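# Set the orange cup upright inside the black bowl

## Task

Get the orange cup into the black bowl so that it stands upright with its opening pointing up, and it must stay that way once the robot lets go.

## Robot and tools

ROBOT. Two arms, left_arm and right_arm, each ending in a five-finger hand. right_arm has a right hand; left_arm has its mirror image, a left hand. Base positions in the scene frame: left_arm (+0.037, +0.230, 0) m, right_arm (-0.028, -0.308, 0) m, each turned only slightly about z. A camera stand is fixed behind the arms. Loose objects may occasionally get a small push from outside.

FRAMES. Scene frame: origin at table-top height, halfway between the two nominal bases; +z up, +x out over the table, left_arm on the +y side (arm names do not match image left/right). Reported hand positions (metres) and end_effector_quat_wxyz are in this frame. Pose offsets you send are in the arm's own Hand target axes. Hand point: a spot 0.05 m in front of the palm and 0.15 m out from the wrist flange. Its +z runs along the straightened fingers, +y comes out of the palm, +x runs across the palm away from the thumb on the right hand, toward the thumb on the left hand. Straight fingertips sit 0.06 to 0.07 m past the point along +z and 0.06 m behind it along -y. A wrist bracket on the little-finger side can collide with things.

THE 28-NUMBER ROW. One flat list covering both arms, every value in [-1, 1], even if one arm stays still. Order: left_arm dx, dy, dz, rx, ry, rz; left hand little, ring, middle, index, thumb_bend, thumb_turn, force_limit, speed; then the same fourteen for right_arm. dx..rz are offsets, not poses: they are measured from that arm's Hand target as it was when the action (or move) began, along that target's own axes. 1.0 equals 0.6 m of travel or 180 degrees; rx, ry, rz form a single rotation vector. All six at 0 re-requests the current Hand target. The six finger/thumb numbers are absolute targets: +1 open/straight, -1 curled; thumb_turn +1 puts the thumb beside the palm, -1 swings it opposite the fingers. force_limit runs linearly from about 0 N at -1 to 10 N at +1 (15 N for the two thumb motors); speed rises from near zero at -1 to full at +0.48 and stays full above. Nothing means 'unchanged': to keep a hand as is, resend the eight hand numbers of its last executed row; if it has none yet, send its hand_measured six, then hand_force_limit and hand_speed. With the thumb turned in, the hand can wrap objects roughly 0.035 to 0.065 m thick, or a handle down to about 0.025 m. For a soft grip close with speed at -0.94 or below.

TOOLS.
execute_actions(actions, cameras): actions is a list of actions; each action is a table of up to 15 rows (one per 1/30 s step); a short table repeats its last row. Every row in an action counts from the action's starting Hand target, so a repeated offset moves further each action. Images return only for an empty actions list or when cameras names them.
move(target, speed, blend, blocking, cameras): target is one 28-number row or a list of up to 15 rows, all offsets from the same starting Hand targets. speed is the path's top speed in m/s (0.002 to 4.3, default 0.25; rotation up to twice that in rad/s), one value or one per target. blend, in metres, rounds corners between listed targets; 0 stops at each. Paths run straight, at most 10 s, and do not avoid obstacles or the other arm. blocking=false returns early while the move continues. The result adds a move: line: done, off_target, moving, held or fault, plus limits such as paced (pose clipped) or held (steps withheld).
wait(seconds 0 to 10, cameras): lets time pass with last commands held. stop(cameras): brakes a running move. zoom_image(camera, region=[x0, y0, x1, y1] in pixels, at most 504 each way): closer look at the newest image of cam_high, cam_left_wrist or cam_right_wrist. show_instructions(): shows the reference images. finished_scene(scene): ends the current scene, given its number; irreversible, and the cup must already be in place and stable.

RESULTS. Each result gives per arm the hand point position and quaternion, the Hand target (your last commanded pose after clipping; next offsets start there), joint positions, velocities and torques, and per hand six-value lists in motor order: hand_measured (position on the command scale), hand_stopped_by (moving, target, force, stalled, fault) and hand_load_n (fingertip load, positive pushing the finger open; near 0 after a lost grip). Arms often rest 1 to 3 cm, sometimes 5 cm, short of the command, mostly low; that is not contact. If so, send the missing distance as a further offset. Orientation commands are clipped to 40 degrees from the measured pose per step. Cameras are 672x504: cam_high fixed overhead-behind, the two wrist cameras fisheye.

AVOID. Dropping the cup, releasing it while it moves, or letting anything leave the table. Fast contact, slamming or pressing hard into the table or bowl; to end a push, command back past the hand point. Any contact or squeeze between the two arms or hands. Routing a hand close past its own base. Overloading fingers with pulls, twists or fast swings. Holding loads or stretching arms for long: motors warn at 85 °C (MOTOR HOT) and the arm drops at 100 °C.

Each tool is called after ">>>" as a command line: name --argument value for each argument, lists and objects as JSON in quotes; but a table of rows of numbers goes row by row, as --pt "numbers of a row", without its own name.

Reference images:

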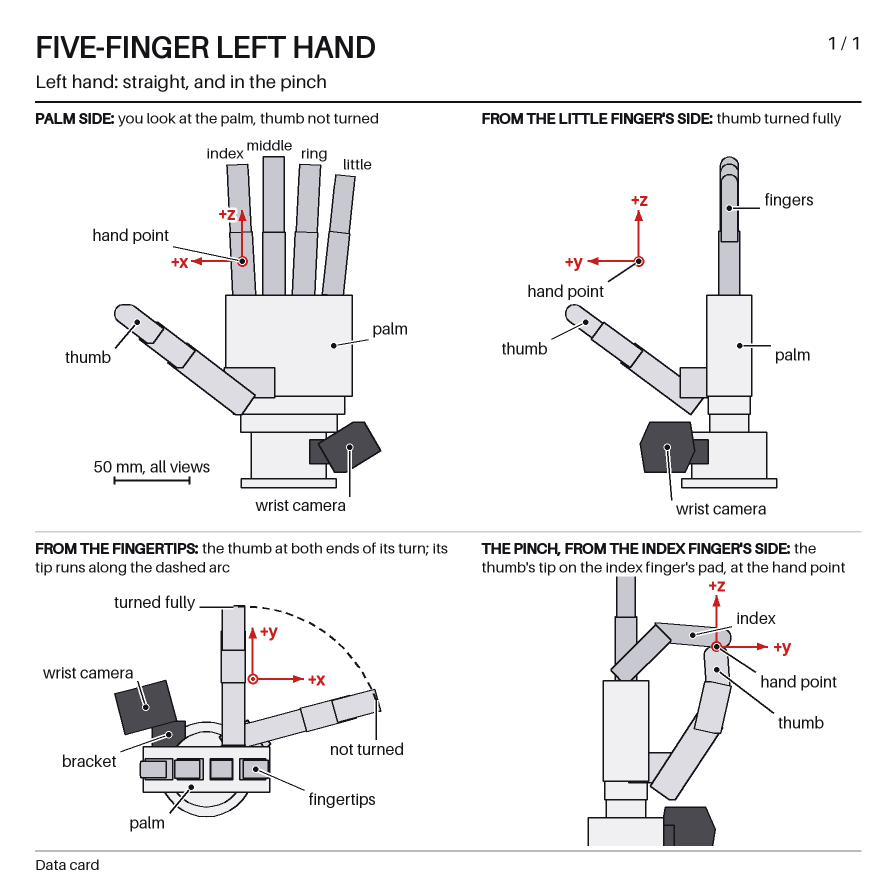

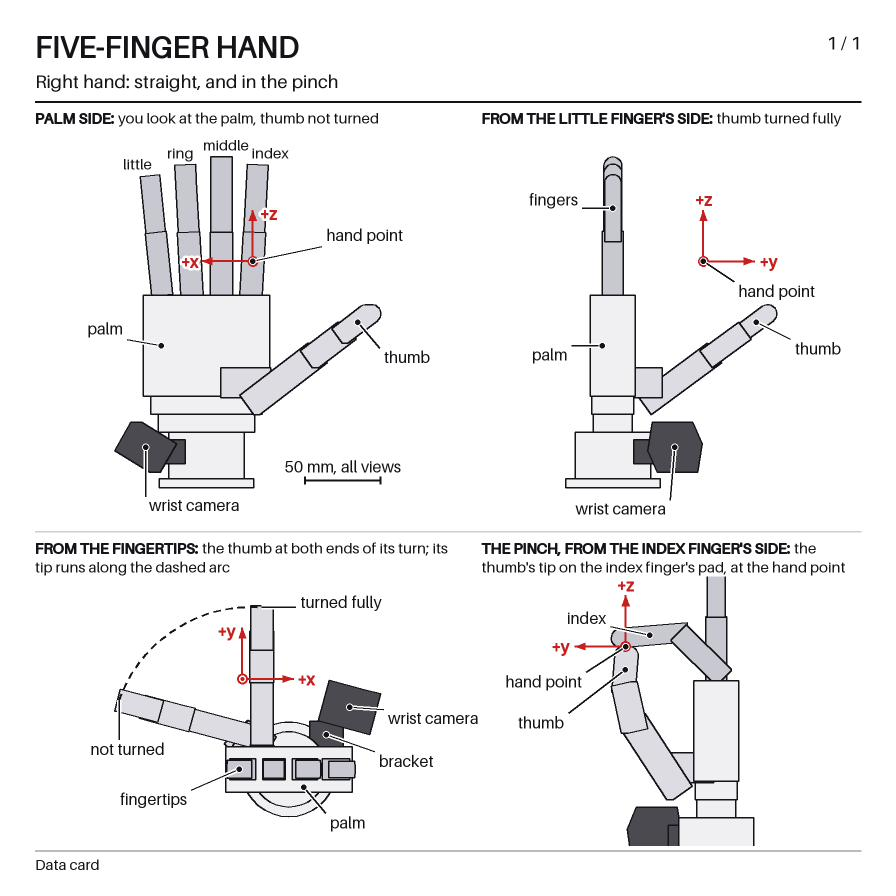

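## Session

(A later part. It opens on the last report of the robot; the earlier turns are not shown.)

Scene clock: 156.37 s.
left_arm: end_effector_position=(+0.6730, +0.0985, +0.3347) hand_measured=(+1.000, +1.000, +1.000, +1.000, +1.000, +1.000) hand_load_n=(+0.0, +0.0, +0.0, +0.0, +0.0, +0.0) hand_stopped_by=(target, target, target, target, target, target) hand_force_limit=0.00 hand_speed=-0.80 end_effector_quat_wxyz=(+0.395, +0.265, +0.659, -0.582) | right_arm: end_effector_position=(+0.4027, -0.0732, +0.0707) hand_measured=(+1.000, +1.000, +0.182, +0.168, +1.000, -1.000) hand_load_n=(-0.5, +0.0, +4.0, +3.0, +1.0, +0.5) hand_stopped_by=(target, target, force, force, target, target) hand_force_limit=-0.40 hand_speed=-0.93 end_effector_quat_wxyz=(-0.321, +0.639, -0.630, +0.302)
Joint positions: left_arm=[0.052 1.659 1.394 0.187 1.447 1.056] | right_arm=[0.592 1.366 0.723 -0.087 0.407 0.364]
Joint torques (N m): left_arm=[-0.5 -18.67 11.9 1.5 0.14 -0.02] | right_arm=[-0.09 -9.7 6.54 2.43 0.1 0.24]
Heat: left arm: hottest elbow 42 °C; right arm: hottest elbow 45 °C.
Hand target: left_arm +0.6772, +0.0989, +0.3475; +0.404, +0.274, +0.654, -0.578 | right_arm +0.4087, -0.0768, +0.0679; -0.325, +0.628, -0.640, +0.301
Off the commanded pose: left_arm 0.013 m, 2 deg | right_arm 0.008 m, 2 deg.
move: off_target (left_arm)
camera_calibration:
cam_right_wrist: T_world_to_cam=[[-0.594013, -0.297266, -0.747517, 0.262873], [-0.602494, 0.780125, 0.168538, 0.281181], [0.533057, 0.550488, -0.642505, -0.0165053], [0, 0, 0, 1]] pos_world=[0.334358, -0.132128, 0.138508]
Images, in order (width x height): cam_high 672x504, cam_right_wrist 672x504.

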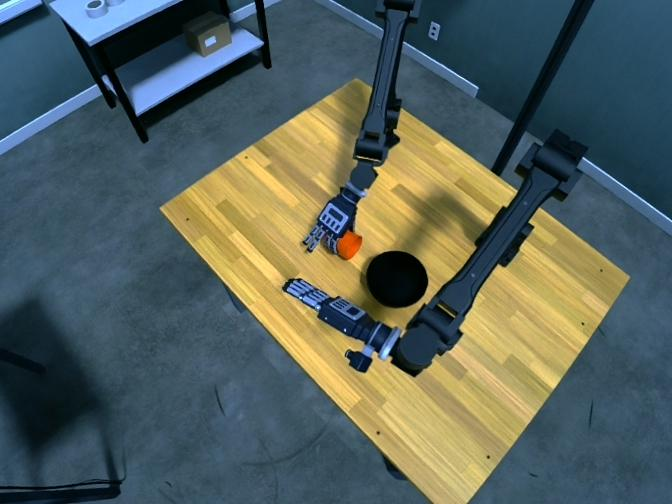

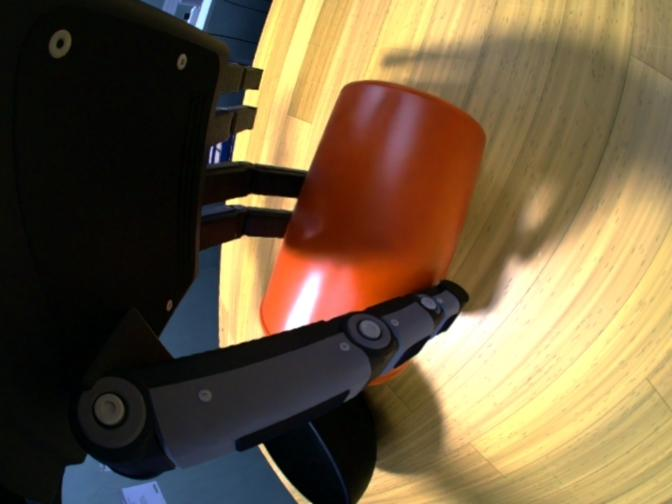

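>>> move --target '[0,0,0,0,0,0,1,1,1,1,1,1,0.0,-0.8,0,0.0131,0.0103,0,0,0,1,1,-0.25,-0.2,1,-1,-0.4,-0.93]' --speed 0.04 --cameras '["cam_high"]'

>>> zoom_image --camera "cam_high" --region '[310, 190, 390, 270]'

Scene clock: 159.90 s.
left_arm: end_effector_position=(+0.6730, +0.0985, +0.3347) hand_measured=(+1.000, +1.000, +1.000, +1.000, +1.000, +1.000) hand_load_n=(-0.5, +0.0, +0.0, +0.0, +0.0, +0.0) hand_stopped_by=(target, target, target, target, target, target) hand_force_limit=0.00 hand_speed=-0.80 end_effector_quat_wxyz=(+0.395, +0.265, +0.659, -0.582) | right_arm: end_effector_position=(+0.4034, -0.0728, +0.0614) hand_measured=(+1.000, +1.000, +0.182, +0.168, +1.000, -1.000) hand_load_n=(+0.0, +0.0, +4.0, +3.5, +1.5, +0.5) hand_stopped_by=(target, target, force, force, target, target) hand_force_limit=-0.40 hand_speed=-0.93 end_effector_quat_wxyz=(-0.321, +0.639, -0.630, +0.302)
Joint positions: left_arm=[0.052 1.659 1.394 0.187 1.447 1.056] | right_arm=[0.592 1.387 0.712 -0.053 0.407 0.365]
Joint torques (N m): left_arm=[-0.38 -18.61 11.9 1.5 0.15 -0.02] | right_arm=[0.03 -9.76 6.34 2.48 0.12 0.24]
Heat: left arm: hottest elbow 42 °C; right arm: hottest elbow 44 °C.
Hand target: left_arm +0.6772, +0.0989, +0.3475; +0.404, +0.274, +0.654, -0.578 | right_arm +0.4088, -0.0765, +0.0579; -0.325, +0.628, -0.639, +0.301
Off the commanded pose: left_arm 0.013 m, 2 deg | right_arm 0.007 m, 2 deg.
move: off_target (left_arm)
Images, in order (width x height): cam_high 672x504.

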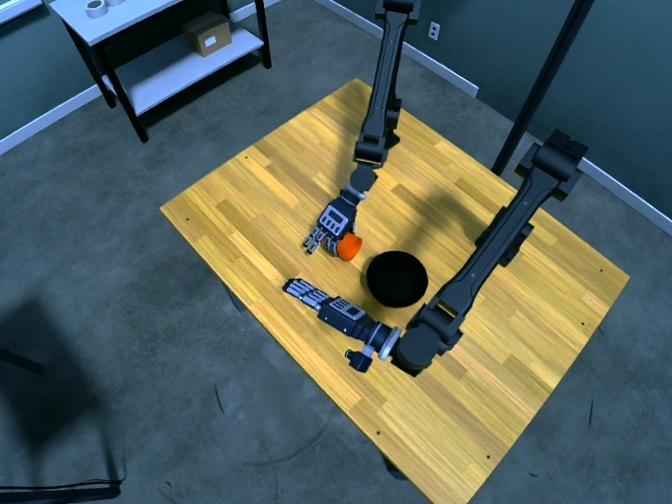

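Scaled by 6.300 from the camera's 672x504 image, which has a finer 960x720 frame.

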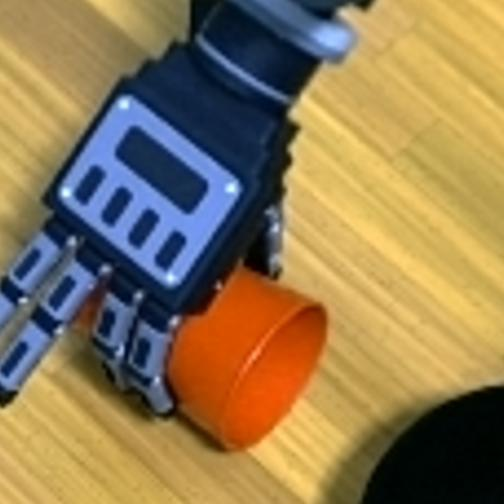

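>>> move --target '[0,0,0,0,0,0,1,1,1,1,1,1,0.0,-0.8,0,0.0079,0.0062,0,0,0,1,1,-0.25,-0.2,1,-1,-0.4,-0.93]' --speed 0.03

>>> wait --seconds 0.3 --cameras '["cam_high"]'

>>> zoom_image --camera "cam_high" --region '[310, 190, 390, 270]'

Scene clock: 162.43 s.
left_arm: end_effector_position=(+0.6730, +0.0985, +0.3347) hand_measured=(+1.000, +1.000, +1.000, +1.000, +1.000, +1.000) hand_load_n=(+0.0, +0.0, +0.0, +0.0, +0.0, +0.0) hand_stopped_by=(target, target, target, target, target, target) hand_force_limit=0.00 hand_speed=-0.80 end_effector_quat_wxyz=(+0.395, +0.265, +0.659, -0.582) | right_arm: end_effector_position=(+0.4037, -0.0726, +0.0555) hand_measured=(+1.000, +1.000, +0.182, +0.168, +1.000, -1.000) hand_load_n=(-0.5, +0.0, +4.0, +3.5, +1.5, +0.5) hand_stopped_by=(target, target, force, force, target, target) hand_force_limit=-0.40 hand_speed=-0.93 end_effector_quat_wxyz=(-0.322, +0.639, -0.631, +0.302)
Joint positions: left_arm=[0.052 1.659 1.394 0.187 1.447 1.056] | right_arm=[0.592 1.4 0.705 -0.033 0.407 0.365]
Joint torques (N m): left_arm=[-0.56 -18.67 11.89 1.46 0.15 -0.01] | right_arm=[0.03 -9.82 6.24 2.47 0.13 0.24]
Heat: left arm: hottest elbow 42 °C; right arm: hottest elbow 44 °C.
Hand target: left_arm +0.6772, +0.0989, +0.3475; +0.404, +0.274, +0.654, -0.578 | right_arm +0.4089, -0.0762, +0.0518; -0.325, +0.628, -0.639, +0.301
Off the commanded pose: left_arm 0.013 m, 2 deg | right_arm 0.007 m, 2 deg.
move: off_target (left_arm)

Scene clock: 162.73 s.
left_arm: end_effector_position=(+0.6730, +0.0985, +0.3347) hand_measured=(+1.000, +1.000, +1.000, +1.000, +1.000, +1.000) hand_load_n=(+0.0, +0.0, +0.0, +0.0, +0.0, +0.0) hand_stopped_by=(target, target, target, target, target, target) hand_force_limit=0.00 hand_speed=-0.80 end_effector_quat_wxyz=(+0.395, +0.265, +0.659, -0.582) | right_arm: end_effector_position=(+0.4037, -0.0726, +0.0555) hand_measured=(+1.000, +1.000, +0.182, +0.168, +1.000, -1.000) hand_load_n=(+0.0, +0.0, +4.0, +3.0, +1.0, +0.5) hand_stopped_by=(target, target, force, force, target, target) hand_force_limit=-0.40 hand_speed=-0.93 end_effector_quat_wxyz=(-0.322, +0.639, -0.631, +0.302)
Joint positions: left_arm=[0.052 1.659 1.394 0.187 1.447 1.056] | right_arm=[0.592 1.4 0.705 -0.033 0.407 0.365]
Joint torques (N m): left_arm=[-0.5 -18.49 11.9 1.5 0.14 -0.01] | right_arm=[0.03 -9.76 6.24 2.47 0.13 0.24]
Heat: left arm: hottest elbow 42 °C; right arm: hottest elbow 44 °C.
Hand target: left_arm +0.6772, +0.0989, +0.3475; +0.404, +0.274, +0.654, -0.578 | right_arm +0.4089, -0.0762, +0.0518; -0.325, +0.628, -0.639, +0.301
Off the commanded pose: left_arm 0.013 m, 2 deg | right_arm 0.007 m, 2 deg.
wait: 0.30 s; at rest by 0.17 s
Images, in order (width x height): cam_high 672x504.

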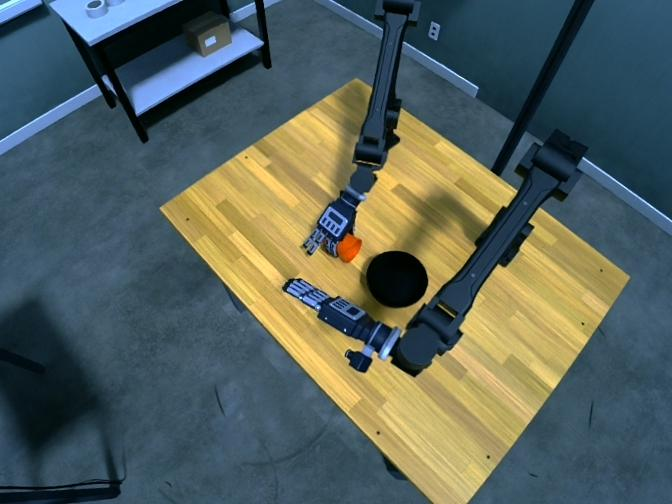

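Scaled by 6.300 from the camera's 672x504 image, which has a finer 960x720 frame.

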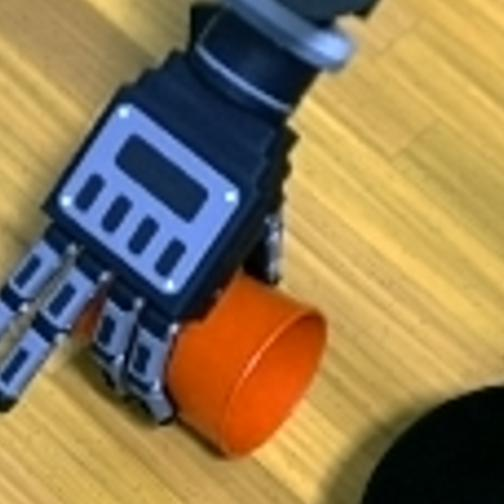

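>>> move --target '[0,0,0,0,0,0,1,1,1,1,1,1,0.0,-0.8,0,0.0052,0.0041,0,0,0,1,1,-0.25,-0.2,1,-1,-0.4,-0.93]' --speed 0.03

>>> move --target '[0,0,0,0,0,0,1,1,1,1,1,1,0.0,-0.8,0,0.0039,0.0031,0,0,0,1,1,-0.25,-0.2,1,-1,-0.4,-0.93]' --speed 0.03 --cameras '["cam_high", "cam_right_wrist"]'

>>> zoom_image --camera "cam_high" --region '[310, 190, 390, 270]'

Scene clock: 166.13 s.
left_arm: end_effector_position=(+0.6730, +0.0985, +0.3347) hand_measured=(+1.000, +1.000, +1.000, +1.000, +1.000, +1.000) hand_load_n=(+0.0, +0.0, +0.0, +0.0, +0.0, +0.0) hand_stopped_by=(target, target, target, target, target, target) hand_force_limit=0.00 hand_speed=-0.80 end_effector_quat_wxyz=(+0.395, +0.265, +0.659, -0.582) | right_arm: end_effector_position=(+0.4057, -0.0714, +0.0542) hand_measured=(+1.000, +1.000, +0.182, +0.168, +1.000, -1.000) hand_load_n=(+0.0, +0.0, +4.0, +3.5, +1.0, +0.5) hand_stopped_by=(target, target, force, force, target, target) hand_force_limit=-0.40 hand_speed=-0.93 end_effector_quat_wxyz=(-0.324, +0.637, -0.630, +0.302)
Joint positions: left_arm=[0.052 1.659 1.394 0.187 1.447 1.056] | right_arm=[0.592 1.408 0.705 -0.019 0.407 0.365]
Joint torques (N m): left_arm=[-0.79 -18.55 11.85 1.42 0.17 -0.01] | right_arm=[0.03 -9.76 5.87 2.44 0.14 0.24]
Heat: left arm: hottest elbow 42 °C; right arm: hottest elbow 44 °C.
Hand target: left_arm +0.6772, +0.0989, +0.3475; +0.404, +0.274, +0.654, -0.578 | right_arm +0.4090, -0.0761, +0.0479; -0.325, +0.628, -0.639, +0.301
Off the commanded pose: left_arm 0.013 m, 2 deg | right_arm 0.009 m, 2 deg.
move: off_target (left_arm)

Scene clock: 166.93 s.
left_arm: end_effector_position=(+0.6730, +0.0985, +0.3347) hand_measured=(+1.000, +1.000, +1.000, +1.000, +1.000, +1.000) hand_load_n=(+0.0, +0.0, -0.5, +0.0, +0.0, +0.0) hand_stopped_by=(target, target, target, target, target, target) hand_force_limit=0.00 hand_speed=-0.80 end_effector_quat_wxyz=(+0.395, +0.265, +0.659, -0.582) | right_arm: end_effector_position=(+0.4064, -0.0709, +0.0535) hand_measured=(+1.000, +1.000, +0.182, +0.168, +1.000, -1.000) hand_load_n=(+0.0, +0.0, +4.0, +3.0, +1.5, +0.5) hand_stopped_by=(target, target, force, force, target, target) hand_force_limit=-0.40 hand_speed=-0.93 end_effector_quat_wxyz=(-0.327, +0.636, -0.630, +0.303)
Joint positions: left_arm=[0.052 1.659 1.394 0.187 1.447 1.056] | right_arm=[0.592 1.411 0.702 -0.007 0.407 0.365]
Joint torques (N m): left_arm=[-0.67 -18.49 11.97 1.47 0.14 -0.02] | right_arm=[0.09 -9.47 5.87 2.37 0.14 0.24]
Heat: left arm: hottest elbow 42 °C; right arm: hottest elbow 44 °C.
Hand target: left_arm +0.6772, +0.0989, +0.3475; +0.404, +0.274, +0.654, -0.578 | right_arm +0.4090, -0.0760, +0.0450; -0.325, +0.628, -0.639, +0.301
Off the commanded pose: left_arm 0.013 m, 2 deg | right_arm 0.010 m, 1 deg.
move: off_target (left_arm)
camera_calibration:
cam_right_wrist: T_world_to_cam=[[-0.585452, -0.29068, -0.756803, 0.250372], [-0.603928, 0.779147, 0.167928, 0.285009], [0.540848, 0.555368, -0.631704, -0.0341629], [0, 0, 0, 1]] pos_world=[0.337183, -0.130313, 0.12004]
Images, in order (width x height): cam_high 672x504, cam_right_wrist 672x504.

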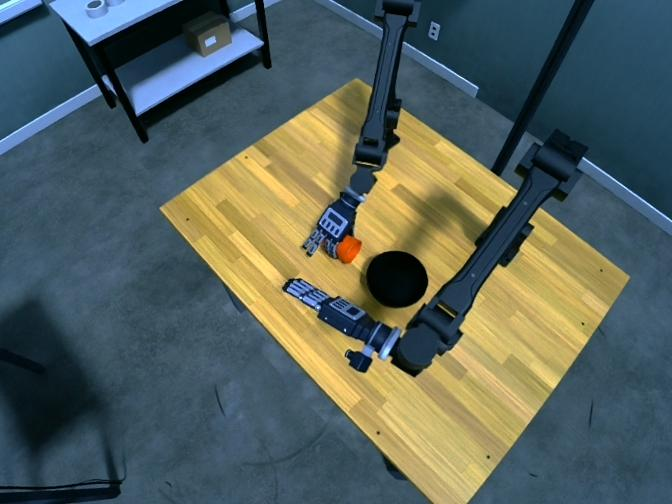

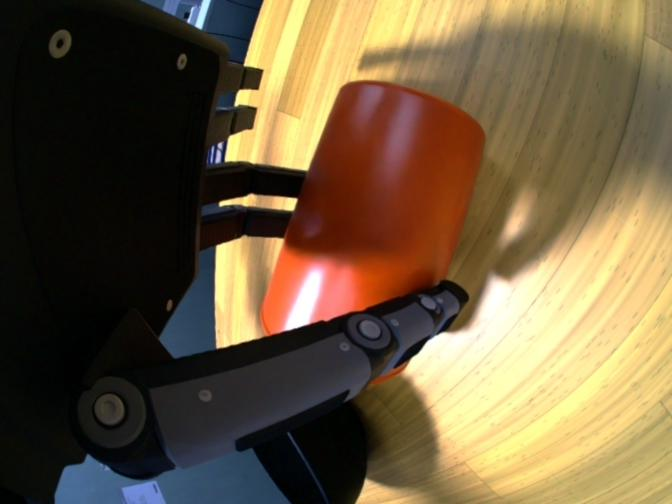

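Scaled by 6.300 from the camera's 672x504 image, which has a finer 960x720 frame.

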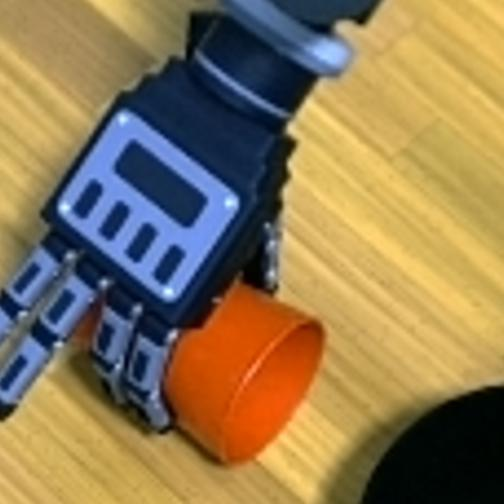

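>>> move --target '[0,0,0,0,0,0,1,1,1,1,1,1,0.0,-0.8,0,-0.0052,-0.0041,0,0,0,1,1,-0.25,-0.2,1,-1,-0.4,-0.93]' --speed 0.03

>>> move --target '[0,0,0,0,0,0,1,1,1,1,1,1,0.0,-0.8,0,0,0,0,0,0,1,1,0.5,0.5,1,-1,-0.4,-0.9]' --speed 0.03 --cameras '["cam_high", "cam_right_wrist"]'

>>> zoom_image --camera "cam_high" --region '[310, 190, 390, 270]'

Scene clock: 170.00 s.
left_arm: end_effector_position=(+0.6730, +0.0985, +0.3347) hand_measured=(+1.000, +1.000, +1.000, +1.000, +1.000, +1.000) hand_load_n=(+0.0, +0.0, +0.0, +0.0, +0.0, +0.0) hand_stopped_by=(target, target, target, target, target, target) hand_force_limit=0.00 hand_speed=-0.80 end_effector_quat_wxyz=(+0.395, +0.265, +0.659, -0.582) | right_arm: end_effector_position=(+0.4064, -0.0709, +0.0535) hand_measured=(+1.000, +1.000, +0.182, +0.168, +1.000, -1.000) hand_load_n=(+0.0, +0.0, +4.0, +3.0, +1.0, +0.5) hand_stopped_by=(target, target, force, force, target, target) hand_force_limit=-0.40 hand_speed=-0.93 end_effector_quat_wxyz=(-0.327, +0.636, -0.630, +0.303)
Joint positions: left_arm=[0.052 1.659 1.394 0.187 1.447 1.056] | right_arm=[0.592 1.411 0.702 -0.007 0.407 0.365]
Joint torques (N m): left_arm=[-0.67 -18.73 11.95 1.5 0.15 -0.02] | right_arm=[0.03 -10.11 6.2 1.92 0.13 0.24]
Heat: left arm: hottest elbow 42 °C; right arm: hottest elbow 43 °C.
Hand target: left_arm +0.6772, +0.0989, +0.3475; +0.404, +0.274, +0.654, -0.578 | right_arm +0.4090, -0.0761, +0.0489; -0.325, +0.628, -0.639, +0.301
Off the commanded pose: left_arm 0.013 m, 2 deg | right_arm 0.007 m, 1 deg.
move: off_target (left_arm)

Scene clock: 171.47 s.
left_arm: end_effector_position=(+0.6730, +0.0985, +0.3347) hand_measured=(+1.000, +1.000, +1.000, +1.000, +1.000, +1.000) hand_load_n=(+0.0, +0.0, +0.0, +0.0, +0.0, +0.0) hand_stopped_by=(target, target, target, target, target, target) hand_force_limit=0.00 hand_speed=-0.80 end_effector_quat_wxyz=(+0.395, +0.265, +0.659, -0.582) | right_arm: end_effector_position=(+0.4064, -0.0708, +0.0536) hand_measured=(+1.000, +1.000, +0.500, +0.500, +1.000, -1.000) hand_load_n=(+0.0, +0.0, +0.0, +0.0, +0.0, +0.0) hand_stopped_by=(target, target, target, target, target, target) hand_force_limit=-0.40 hand_speed=-0.90 end_effector_quat_wxyz=(-0.327, +0.636, -0.630, +0.303)
Joint positions: left_arm=[0.052 1.659 1.394 0.187 1.447 1.056] | right_arm=[0.592 1.411 0.702 -0.007 0.407 0.366]
Joint torques (N m): left_arm=[-0.62 -18.73 11.97 1.48 0.16 -0.02] | right_arm=[0.03 -10.11 6.2 1.92 0.13 0.24]
Heat: left arm: hottest elbow 42 °C; right arm: hottest elbow 43 °C.
Hand target: left_arm +0.6772, +0.0989, +0.3475; +0.404, +0.274, +0.654, -0.578 | right_arm +0.4090, -0.0761, +0.0489; -0.325, +0.628, -0.640, +0.301
Off the commanded pose: left_arm 0.013 m, 2 deg | right_arm 0.007 m, 1 deg.
move: off_target (left_arm)
camera_calibration:
cam_right_wrist: T_world_to_cam=[[-0.585569, -0.290295, -0.75686, 0.250498], [-0.60374, 0.779229, 0.168228, 0.284842], [0.540932, 0.555456, -0.631555, -0.0342533], [0, 0, 0, 1]] pos_world=[0.337183, -0.130212, 0.120041]
Images, in order (width x height): cam_high 672x504, cam_right_wrist 672x504.

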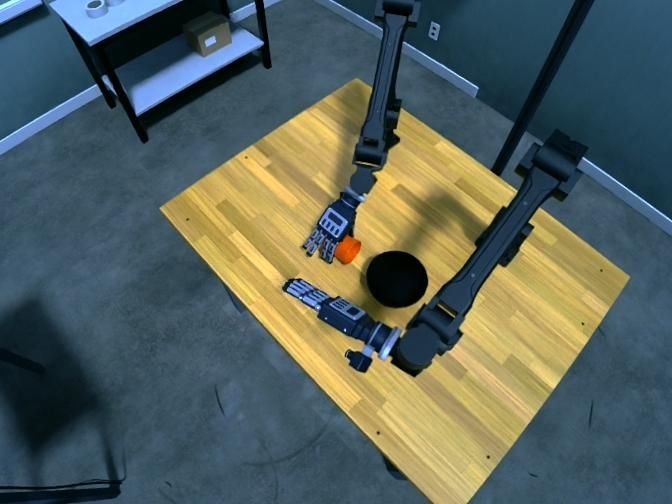

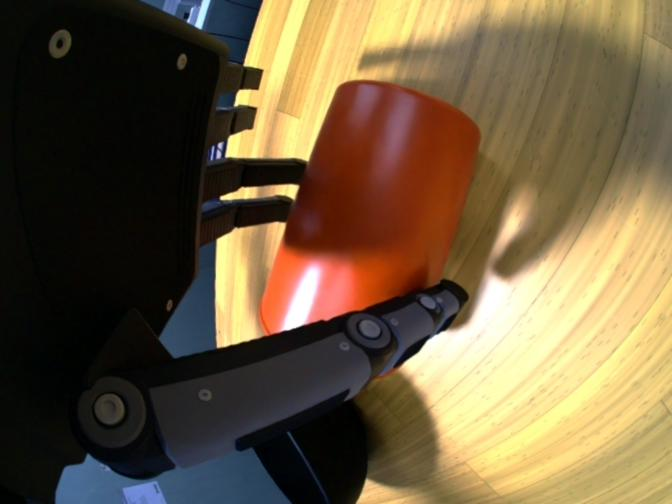

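Scaled by 6.300 from the camera's 672x504 image, which has a finer 960x720 frame.

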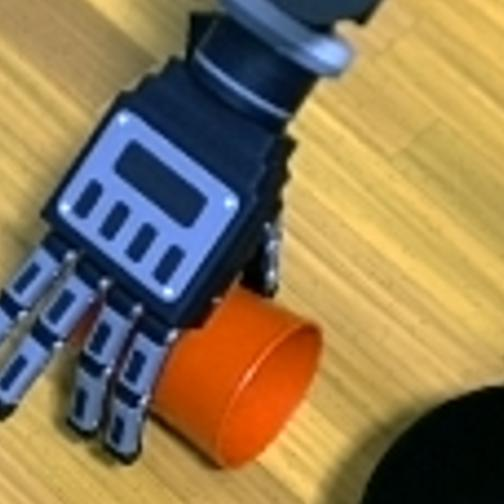

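>>> move --pt "0 0 0 0 0 0 1 1 1 1 1 1 0.0 -0.8 -0.0068 -0.0335 -0.0382 0 0 0 1 1 0.5 0.5 1 -1 -0.4 -0.9" --pt "0 0 0 0 0 0 1 1 1 1 1 1 0.0 -0.8 0.009 -0.1388 -0.1485 0 0 0 1 1 0.5 0.5 1 -1 -0.4 -0.9" --pt "0 0 0 0 0 0 1 1 1 1 1 1 0.0 -0.8 0.5408 -0.1205 -0.2603 0 0 0 1 1 0.5 0.5 1 -1 -0.4 -0.9" --speed '[0.06,0.12,0.25]' --blend '[0.01,0.03,0]' --cameras '["all"]'

>>> zoom_image --camera "cam_high" --region '[310, 200, 390, 280]'

Scene clock: 181.23 s.
left_arm: end_effector_position=(+0.6730, +0.0985, +0.3347) hand_measured=(+1.000, +1.000, +1.000, +1.000, +1.000, +1.000) hand_load_n=(+0.5, +0.0, +0.0, -0.5, +0.5, +0.0) hand_stopped_by=(target, target, target, target, target, target) hand_force_limit=0.00 hand_speed=-0.80 end_effector_quat_wxyz=(+0.395, +0.265, +0.659, -0.582) | right_arm: end_effector_position=(+0.3185, -0.3948, +0.1678) hand_measured=(+1.000, +1.000, +0.500, +0.500, +1.000, -1.000) hand_load_n=(+0.0, +0.0, +0.0, +0.0, +0.0, +0.0) hand_stopped_by=(target, target, target, target, target, target) hand_force_limit=-0.40 hand_speed=-0.90 end_effector_quat_wxyz=(-0.324, +0.628, -0.648, +0.285)
Joint positions: left_arm=[0.052 1.659 1.394 0.187 1.447 1.056] | right_arm=[-0.47 0.9 0.678 -0.534 -0.418 -0.286]
Joint torques (N m): left_arm=[-0.44 -18.67 11.89 1.43 0.15 -0.02] | right_arm=[0.21 -4.84 12.08 1.11 -0.36 -0.08]
Heat: left arm: hottest elbow 42 °C; right arm: hottest elbow 43 °C.
Hand target: left_arm +0.6772, +0.0989, +0.3475; +0.404, +0.274, +0.654, -0.578 | right_arm +0.3289, -0.4062, +0.1888; -0.325, +0.628, -0.640, +0.301
Off the commanded pose: left_arm 0.013 m, 2 deg | right_arm 0.026 m, 2 deg.
move: off_target (left_arm, right_arm)
camera_calibration:
cam_left_wrist: T_world_to_cam=[[-0.931097, -0.224384, 0.287595, 0.559597], [-0.360074, 0.439228, -0.823059, 0.475791], [0.0583609, -0.869903, -0.489759, 0.32662], [0, 0, 0, 1]] pos_world=[0.673297, 0.200712, 0.390631]
cam_right_wrist: T_world_to_cam=[[-0.616021, -0.250468, -0.746849, 0.215174], [-0.579679, 0.786105, 0.214501, 0.452328], [0.533376, 0.56507, -0.629448, 0.271293], [0, 0, 0, 1]] pos_world=[0.250056, -0.454982, 0.234443]

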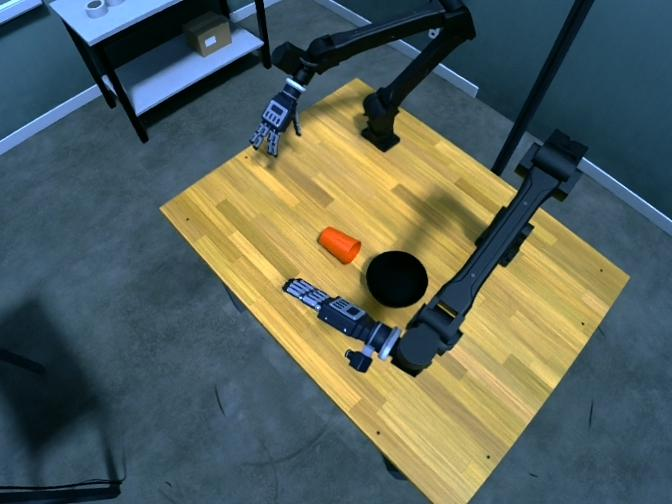

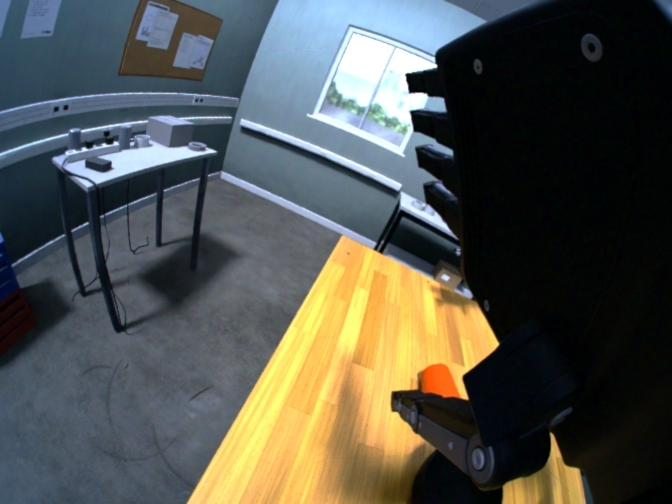

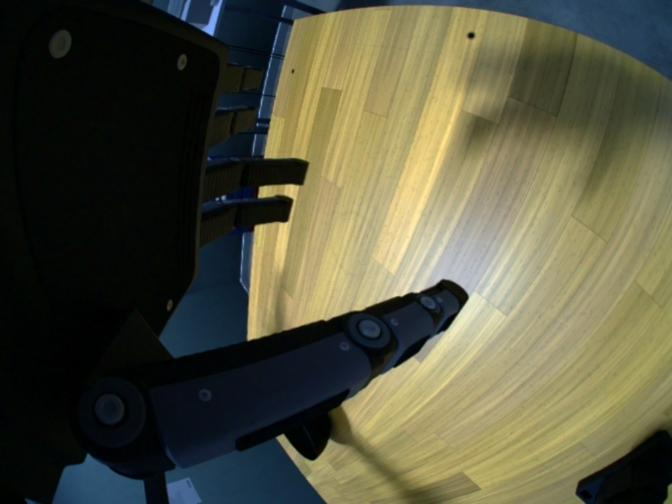

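Scaled by 6.300 from the camera's 672x504 image, which has a finer 960x720 frame.

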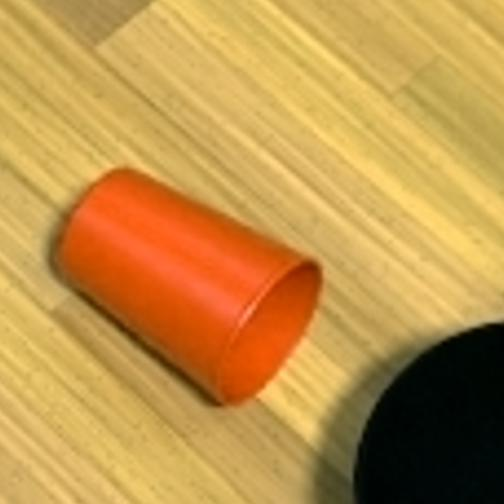

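>>> move --target '[0.4602,-0.3323,0.2518,-0.3311,-0.3552,-0.4823,1,1,0.5,0.5,1,-1,-0.4,0.0,0,0,0,0,0,0,1,1,0.5,0.5,1,-1,-0.4,-0.9]' --speed 0.3 --cameras '["cam_high", "cam_left_wrist"]'

>>> zoom_image --camera "cam_left_wrist" --region '[100, 130, 350, 330]'

Scene clock: 199.73 s.
left_arm: end_effector_position=(+0.3927, -0.1005, +0.2005) hand_measured=(+1.000, +1.000, +0.500, +0.500, +1.000, -1.000) hand_load_n=(+0.0, +0.0, +0.0, +0.0, +0.0, +0.0) hand_stopped_by=(target, target, target, target, target, target) hand_force_limit=-0.40 hand_speed=0.00 end_effector_quat_wxyz=(-0.254, +0.711, -0.550, +0.357) | right_arm: end_effector_position=(+0.3185, -0.3948, +0.1678) hand_measured=(+1.000, +1.000, +0.500, +0.500, +1.000, -1.000) hand_load_n=(+0.0, +0.0, +0.0, +0.0, +0.0, +0.0) hand_stopped_by=(target, target, target, target, target, target) hand_force_limit=-0.40 hand_speed=-0.90 end_effector_quat_wxyz=(-0.324, +0.628, -0.647, +0.285)
Joint positions: left_arm=[-0.908 1.195 0.948 -0.612 -0.621 -0.887] | right_arm=[-0.47 0.9 0.678 -0.534 -0.419 -0.287]
Joint torques (N m): left_arm=[-1.26 -9.52 14.22 1.13 -0.34 -0.15] | right_arm=[0.15 -4.84 12.08 1.11 -0.36 -0.09]
Heat: left arm: hottest elbow 42 °C; right arm: hottest elbow 45 °C.
Hand target: left_arm +0.4002, -0.1152, +0.2200; -0.249, +0.711, -0.542, +0.372 | right_arm +0.3289, -0.4061, +0.1888; -0.325, +0.628, -0.639, +0.301
Off the commanded pose: left_arm 0.025 m, 2 deg | right_arm 0.026 m, 2 deg.
move: off_target (left_arm, right_arm)
camera_calibration:
cam_left_wrist: T_world_to_cam=[[0.629817, -0.0317811, 0.776093, -0.398949], [-0.42403, -0.851212, 0.309253, 0.0202605], [0.650791, -0.523859, -0.549584, -0.0817849], [0, 0, 0, 1]] pos_world=[0.313081, -0.0382768, 0.258409]
Images, in order (width x height): cam_high 672x504, cam_left_wrist 672x504.

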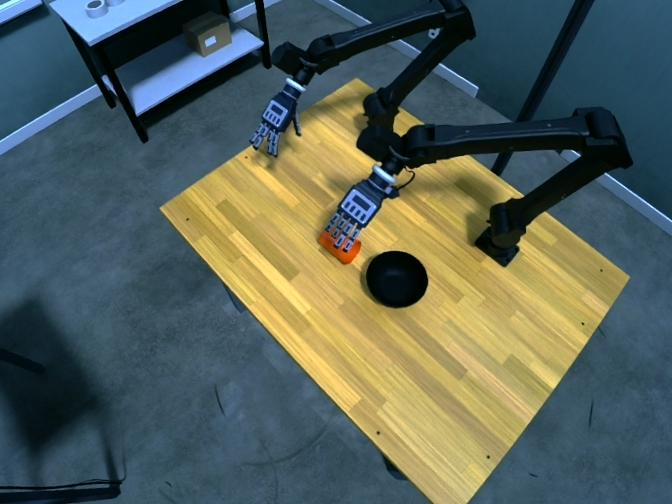

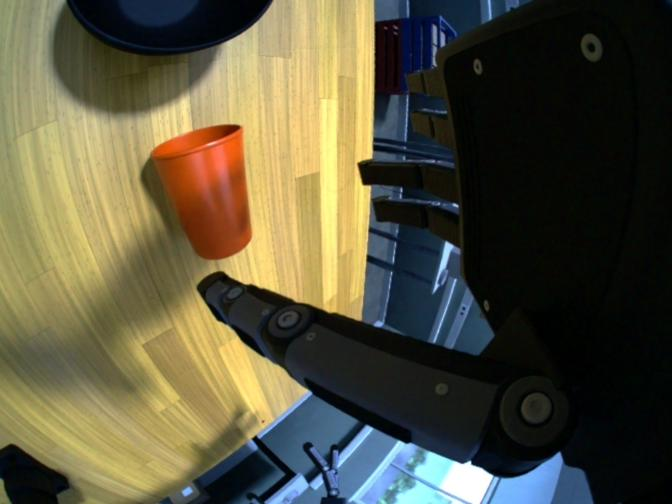

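Scaled by 2.016 from the camera's 672x504 image, which has a finer 960x720 frame.

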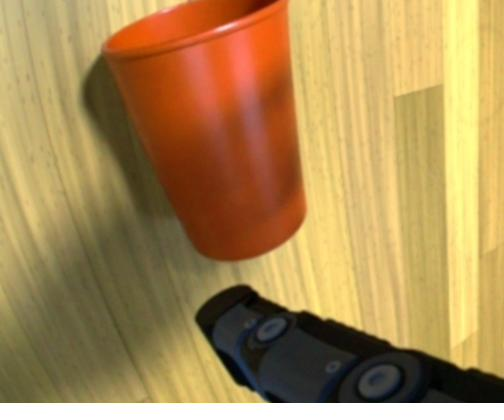

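>>> move --target '[-0.0158,0.1203,0.1332,-0.0043,0.0126,0.01,1,1,0.5,0.5,1,-1,-0.4,0.0,0,0,0,0,0,0,1,1,0.5,0.5,1,-1,-0.4,-0.9]' --speed 0.15 --cameras '["cam_high", "cam_left_wrist"]'

>>> zoom_image --camera "cam_left_wrist" --region '[160, 70, 410, 320]'

Scene clock: 209.27 s.
left_arm: end_effector_position=(+0.4149, -0.1307, +0.1150) hand_measured=(+1.000, +1.000, +0.500, +0.500, +1.000, -1.000) hand_load_n=(+0.0, +0.0, +0.0, +0.0, +0.0, +0.0) hand_stopped_by=(target, target, target, target, target, target) hand_force_limit=-0.40 hand_speed=0.00 end_effector_quat_wxyz=(-0.238, +0.698, -0.562, +0.376) | right_arm: end_effector_position=(+0.3185, -0.3948, +0.1678) hand_measured=(+1.000, +1.000, +0.500, +0.500, +1.000, -1.000) hand_load_n=(+0.0, +0.0, +0.0, -0.5, +0.0, +0.0) hand_stopped_by=(target, target, target, target, target, target) hand_force_limit=-0.40 hand_speed=-0.90 end_effector_quat_wxyz=(-0.324, +0.628, -0.647, +0.285)
Joint positions: left_arm=[-0.895 1.37 0.843 -0.274 -0.569 -0.836] | right_arm=[-0.47 0.9 0.678 -0.534 -0.419 -0.287]
Joint torques (N m): left_arm=[0.32 -11.87 9.36 1.88 -0.12 0.09] | right_arm=[0.15 -4.84 12.08 1.11 -0.36 -0.09]
Heat: left arm: hottest elbow 43 °C; right arm: hottest elbow 45 °C.
Hand target: left_arm +0.4205, -0.1306, +0.1150; -0.240, +0.697, -0.561, +0.378 | right_arm +0.3289, -0.4061, +0.1888; -0.325, +0.628, -0.639, +0.301
Off the commanded pose: left_arm 0.006 m, 0 deg | right_arm 0.026 m, 2 deg.
move: off_target (right_arm)
camera_calibration:
cam_left_wrist: T_world_to_cam=[[0.618728, -0.0417259, 0.784496, -0.345281], [-0.47164, -0.818336, 0.328454, 0.0522011], [0.628277, -0.573223, -0.526007, -0.158811], [0, 0, 0, 1]] pos_world=[0.338032, -0.0627229, 0.170191]
Images, in order (width x height): cam_high 672x504, cam_left_wrist 672x504.

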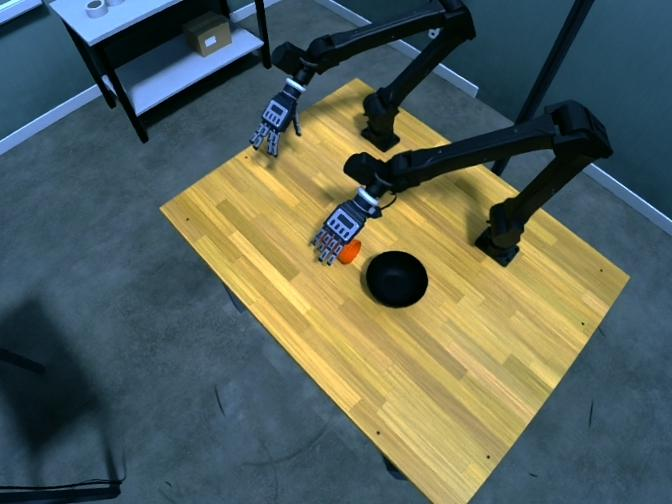

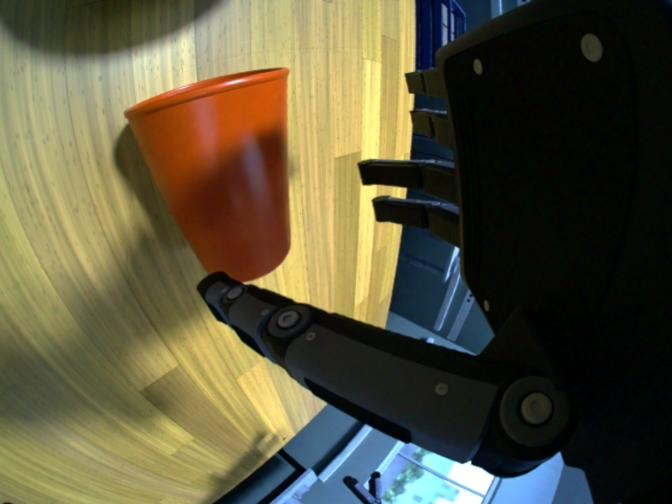

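Scaled by 2.016 from the camera's 672x504 image, which has a finer 960x720 frame.

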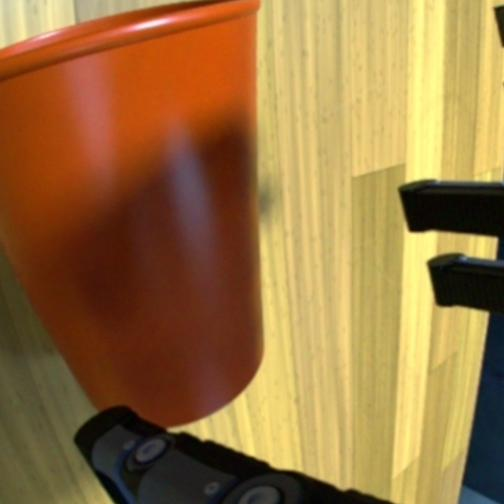

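>>> execute_actions --actions '[]' --cameras '["cam_left_wrist"]'

>>> zoom_image --camera "cam_left_wrist" --region '[80, 40, 380, 340]'

Scene clock: 286.67 s.
left_arm: end_effector_position=(+0.4149, -0.1307, +0.1151) hand_measured=(+1.000, +1.000, +0.500, +0.500, +1.000, -1.000) hand_load_n=(+0.0, +0.0, +0.0, +0.0, +0.0, +0.0) hand_stopped_by=(target, target, target, target, target, target) hand_force_limit=-0.40 hand_speed=0.00 end_effector_quat_wxyz=(-0.238, +0.697, -0.562, +0.376) | right_arm: end_effector_position=(+0.3185, -0.3948, +0.1678) hand_measured=(+1.000, +1.000, +0.500, +0.500, +1.000, -1.000) hand_load_n=(+0.0, +0.0, +0.0, +0.0, +0.0, +0.0) hand_stopped_by=(target, target, target, target, target, target) hand_force_limit=-0.40 hand_speed=-0.90 end_effector_quat_wxyz=(-0.324, +0.628, -0.647, +0.285)
Joint positions: left_arm=[-0.895 1.37 0.843 -0.273 -0.569 -0.835] | right_arm=[-0.47 0.9 0.678 -0.534 -0.419 -0.287]
Joint velocities: within noise
Joint torques (N m): left_arm=[0.38 -11.93 9.42 2.02 -0.14 0.07] | right_arm=[0.15 -4.84 12.08 1.1 -0.36 -0.09]
Heat: left arm: hottest elbow 41 °C; right arm: hottest elbow 49 °C.
Hand target: left_arm +0.4206, -0.1306, +0.1151; -0.240, +0.697, -0.561, +0.378 | right_arm +0.3289, -0.4061, +0.1888; -0.325, +0.628, -0.639, +0.301
Off the commanded pose: left_arm 0.006 m, 0 deg | right_arm 0.026 m, 2 deg.
camera_calibration:
cam_left_wrist: T_world_to_cam=[[0.618463, -0.0422686, 0.784676, -0.345335], [-0.47216, -0.81819, 0.328071, 0.0524195], [0.628147, -0.573392, -0.525978, -0.15873], [0, 0, 0, 1]] pos_world=[0.338033, -0.0627222, 0.170291]
Images, in order (width x height): cam_left_wrist 672x504.

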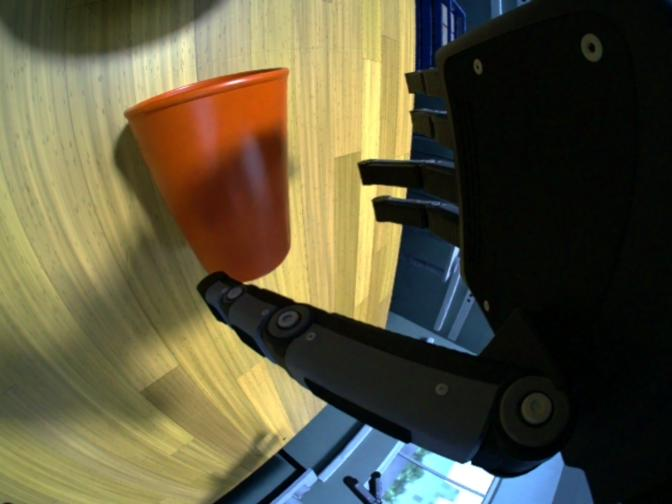

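Scaled by 1.680 from the camera's 672x504 image, which has a finer 960x720 frame.

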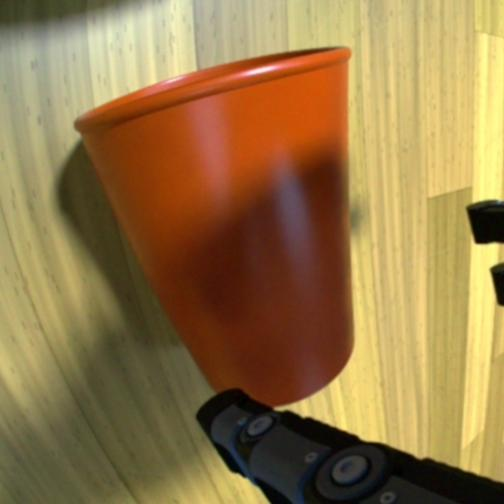

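>>> move --target '[-0.0472,0.0378,0.0155,0,0,0,1,1,0.5,0.5,1,-1,-0.4,0.0,0,0,0,0,0,0,1,1,0.5,0.5,1,-1,-0.4,-0.9]' --speed 0.1 --cameras '["cam_left_wrist"]'

>>> zoom_image --camera "cam_left_wrist" --region '[80, 20, 380, 320]'

Scene clock: 324.63 s.
left_arm: end_effector_position=(+0.4071, -0.1108, +0.0841) hand_measured=(+1.000, +1.000, +0.500, +0.500, +1.000, -1.000) hand_load_n=(+0.0, +0.0, +0.0, +0.0, +0.0, +0.0) hand_stopped_by=(target, target, target, target, target, target) hand_force_limit=-0.40 hand_speed=0.00 end_effector_quat_wxyz=(-0.238, +0.698, -0.562, +0.375) | right_arm: end_effector_position=(+0.3185, -0.3948, +0.1678) hand_measured=(+1.000, +1.000, +0.500, +0.500, +1.000, -1.000) hand_load_n=(+0.0, +0.0, +0.0, +0.0, +0.0, +0.0) hand_stopped_by=(target, target, target, target, target, target) hand_force_limit=-0.40 hand_speed=-0.90 end_effector_quat_wxyz=(-0.324, +0.628, -0.647, +0.285)
Joint positions: left_arm=[-0.876 1.37 0.746 -0.17 -0.555 -0.82] | right_arm=[-0.47 0.9 0.678 -0.534 -0.419 -0.287]
Joint torques (N m): left_arm=[0.15 -11.75 8.7 1.96 -0.14 0.04] | right_arm=[0.15 -4.84 12.08 1.11 -0.36 -0.09]
Heat: left arm: hottest elbow 41 °C; right arm: hottest elbow 50 °C.
Hand target: left_arm +0.4118, -0.1100, +0.0849; -0.240, +0.697, -0.561, +0.378 | right_arm +0.3289, -0.4061, +0.1888; -0.325, +0.628, -0.639, +0.301
Off the commanded pose: left_arm 0.005 m, 0 deg | right_arm 0.026 m, 2 deg.
move: off_target (right_arm)
camera_calibration:
cam_left_wrist: T_world_to_cam=[[0.619669, -0.0425773, 0.783707, -0.315843], [-0.471216, -0.818719, 0.328107, 0.0747487], [0.627666, -0.572613, -0.527398, -0.158346], [0, 0, 0, 1]] pos_world=[0.33033, -0.0429206, 0.139491]
Images, in order (width x height): cam_left_wrist 672x504.

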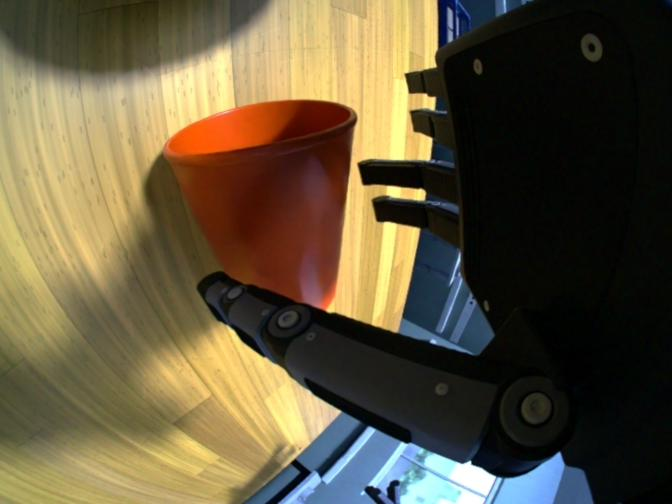

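Scaled by 1.680 from the camera's 672x504 image, which has a finer 960x720 frame.

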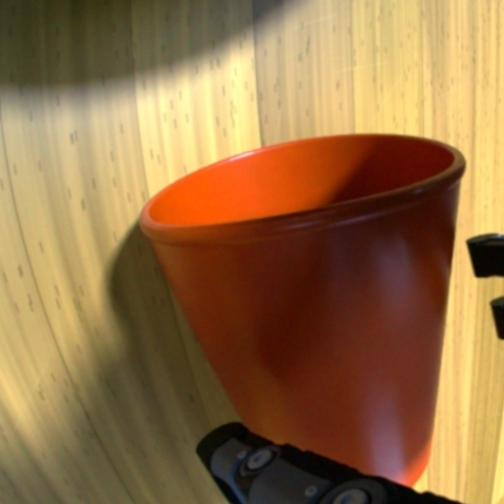

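>>> move --target '[-0.0083,0.0373,0.0233,0,0,0,1,1,0.5,0.5,1,-1,-0.4,0.0,0,0,0,0,0,0,1,1,0.5,0.5,1,-1,-0.4,-0.9]' --speed 0.06 --cameras '["cam_left_wrist"]'

>>> zoom_image --camera "cam_left_wrist" --region '[140, 60, 440, 360]'

Scene clock: 342.43 s.
left_arm: end_effector_position=(+0.4070, -0.1101, +0.0600) hand_measured=(+1.000, +1.000, +0.500, +0.500, +1.000, -1.000) hand_load_n=(+0.0, +0.0, +0.0, +0.0, +0.0, +0.0) hand_stopped_by=(target, target, target, target, target, target) hand_force_limit=-0.40 hand_speed=0.00 end_effector_quat_wxyz=(-0.238, +0.698, -0.561, +0.376) | right_arm: end_effector_position=(+0.3185, -0.3948, +0.1678) hand_measured=(+1.000, +1.000, +0.500, +0.500, +1.000, -1.000) hand_load_n=(+0.5, -0.5, +0.0, +0.0, +0.0, +0.0) hand_stopped_by=(target, target, target, target, target, target) hand_force_limit=-0.40 hand_speed=-0.90 end_effector_quat_wxyz=(-0.324, +0.628, -0.647, +0.285)
Joint positions: left_arm=[-0.876 1.417 0.712 -0.086 -0.557 -0.819] | right_arm=[-0.47 0.9 0.678 -0.534 -0.419 -0.287]
Joint torques (N m): left_arm=[-0.62 -11.22 8.39 2.03 -0.3 -0.03] | right_arm=[0.15 -4.89 12.08 1.11 -0.36 -0.09]
Heat: left arm: hottest elbow 41 °C; right arm: hottest elbow 51 °C.
Hand target: left_arm +0.4091, -0.1123, +0.0583; -0.239, +0.697, -0.561, +0.378 | right_arm +0.3289, -0.4061, +0.1888; -0.325, +0.628, -0.639, +0.301
Off the commanded pose: left_arm 0.003 m, 0 deg | right_arm 0.026 m, 2 deg.
move: off_target (right_arm)
camera_calibration:
cam_left_wrist: T_world_to_cam=[[0.617654, -0.041567, 0.785351, -0.296009], [-0.471166, -0.819109, 0.327204, 0.0830971], [0.629687, -0.572129, -0.525511, -0.171435], [0, 0, 0, 1]] pos_world=[0.329935, -0.0423218, 0.11519]
Images, in order (width x height): cam_left_wrist 672x504.

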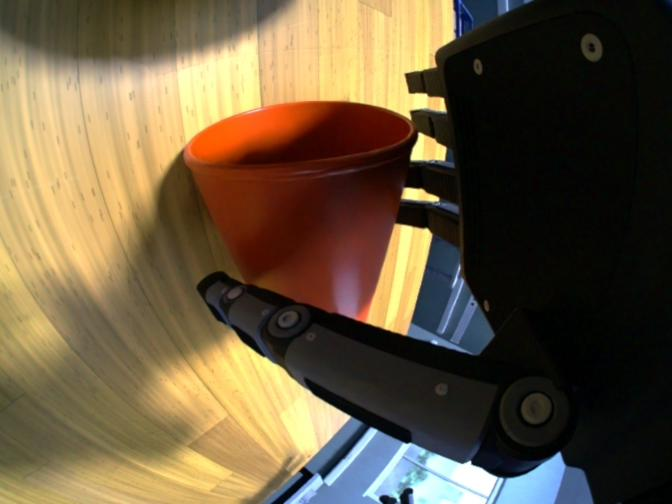

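Scaled by 1.680 from the camera's 672x504 image, which has a finer 960x720 frame.

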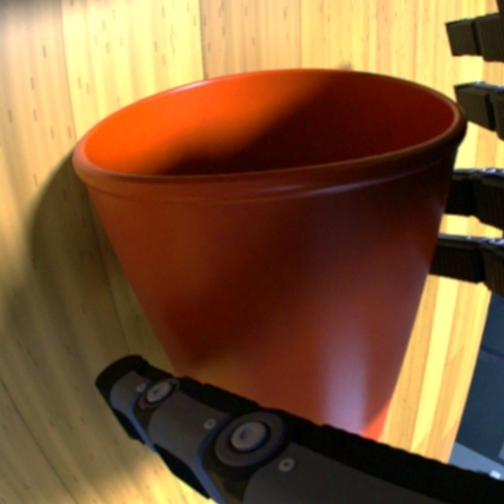

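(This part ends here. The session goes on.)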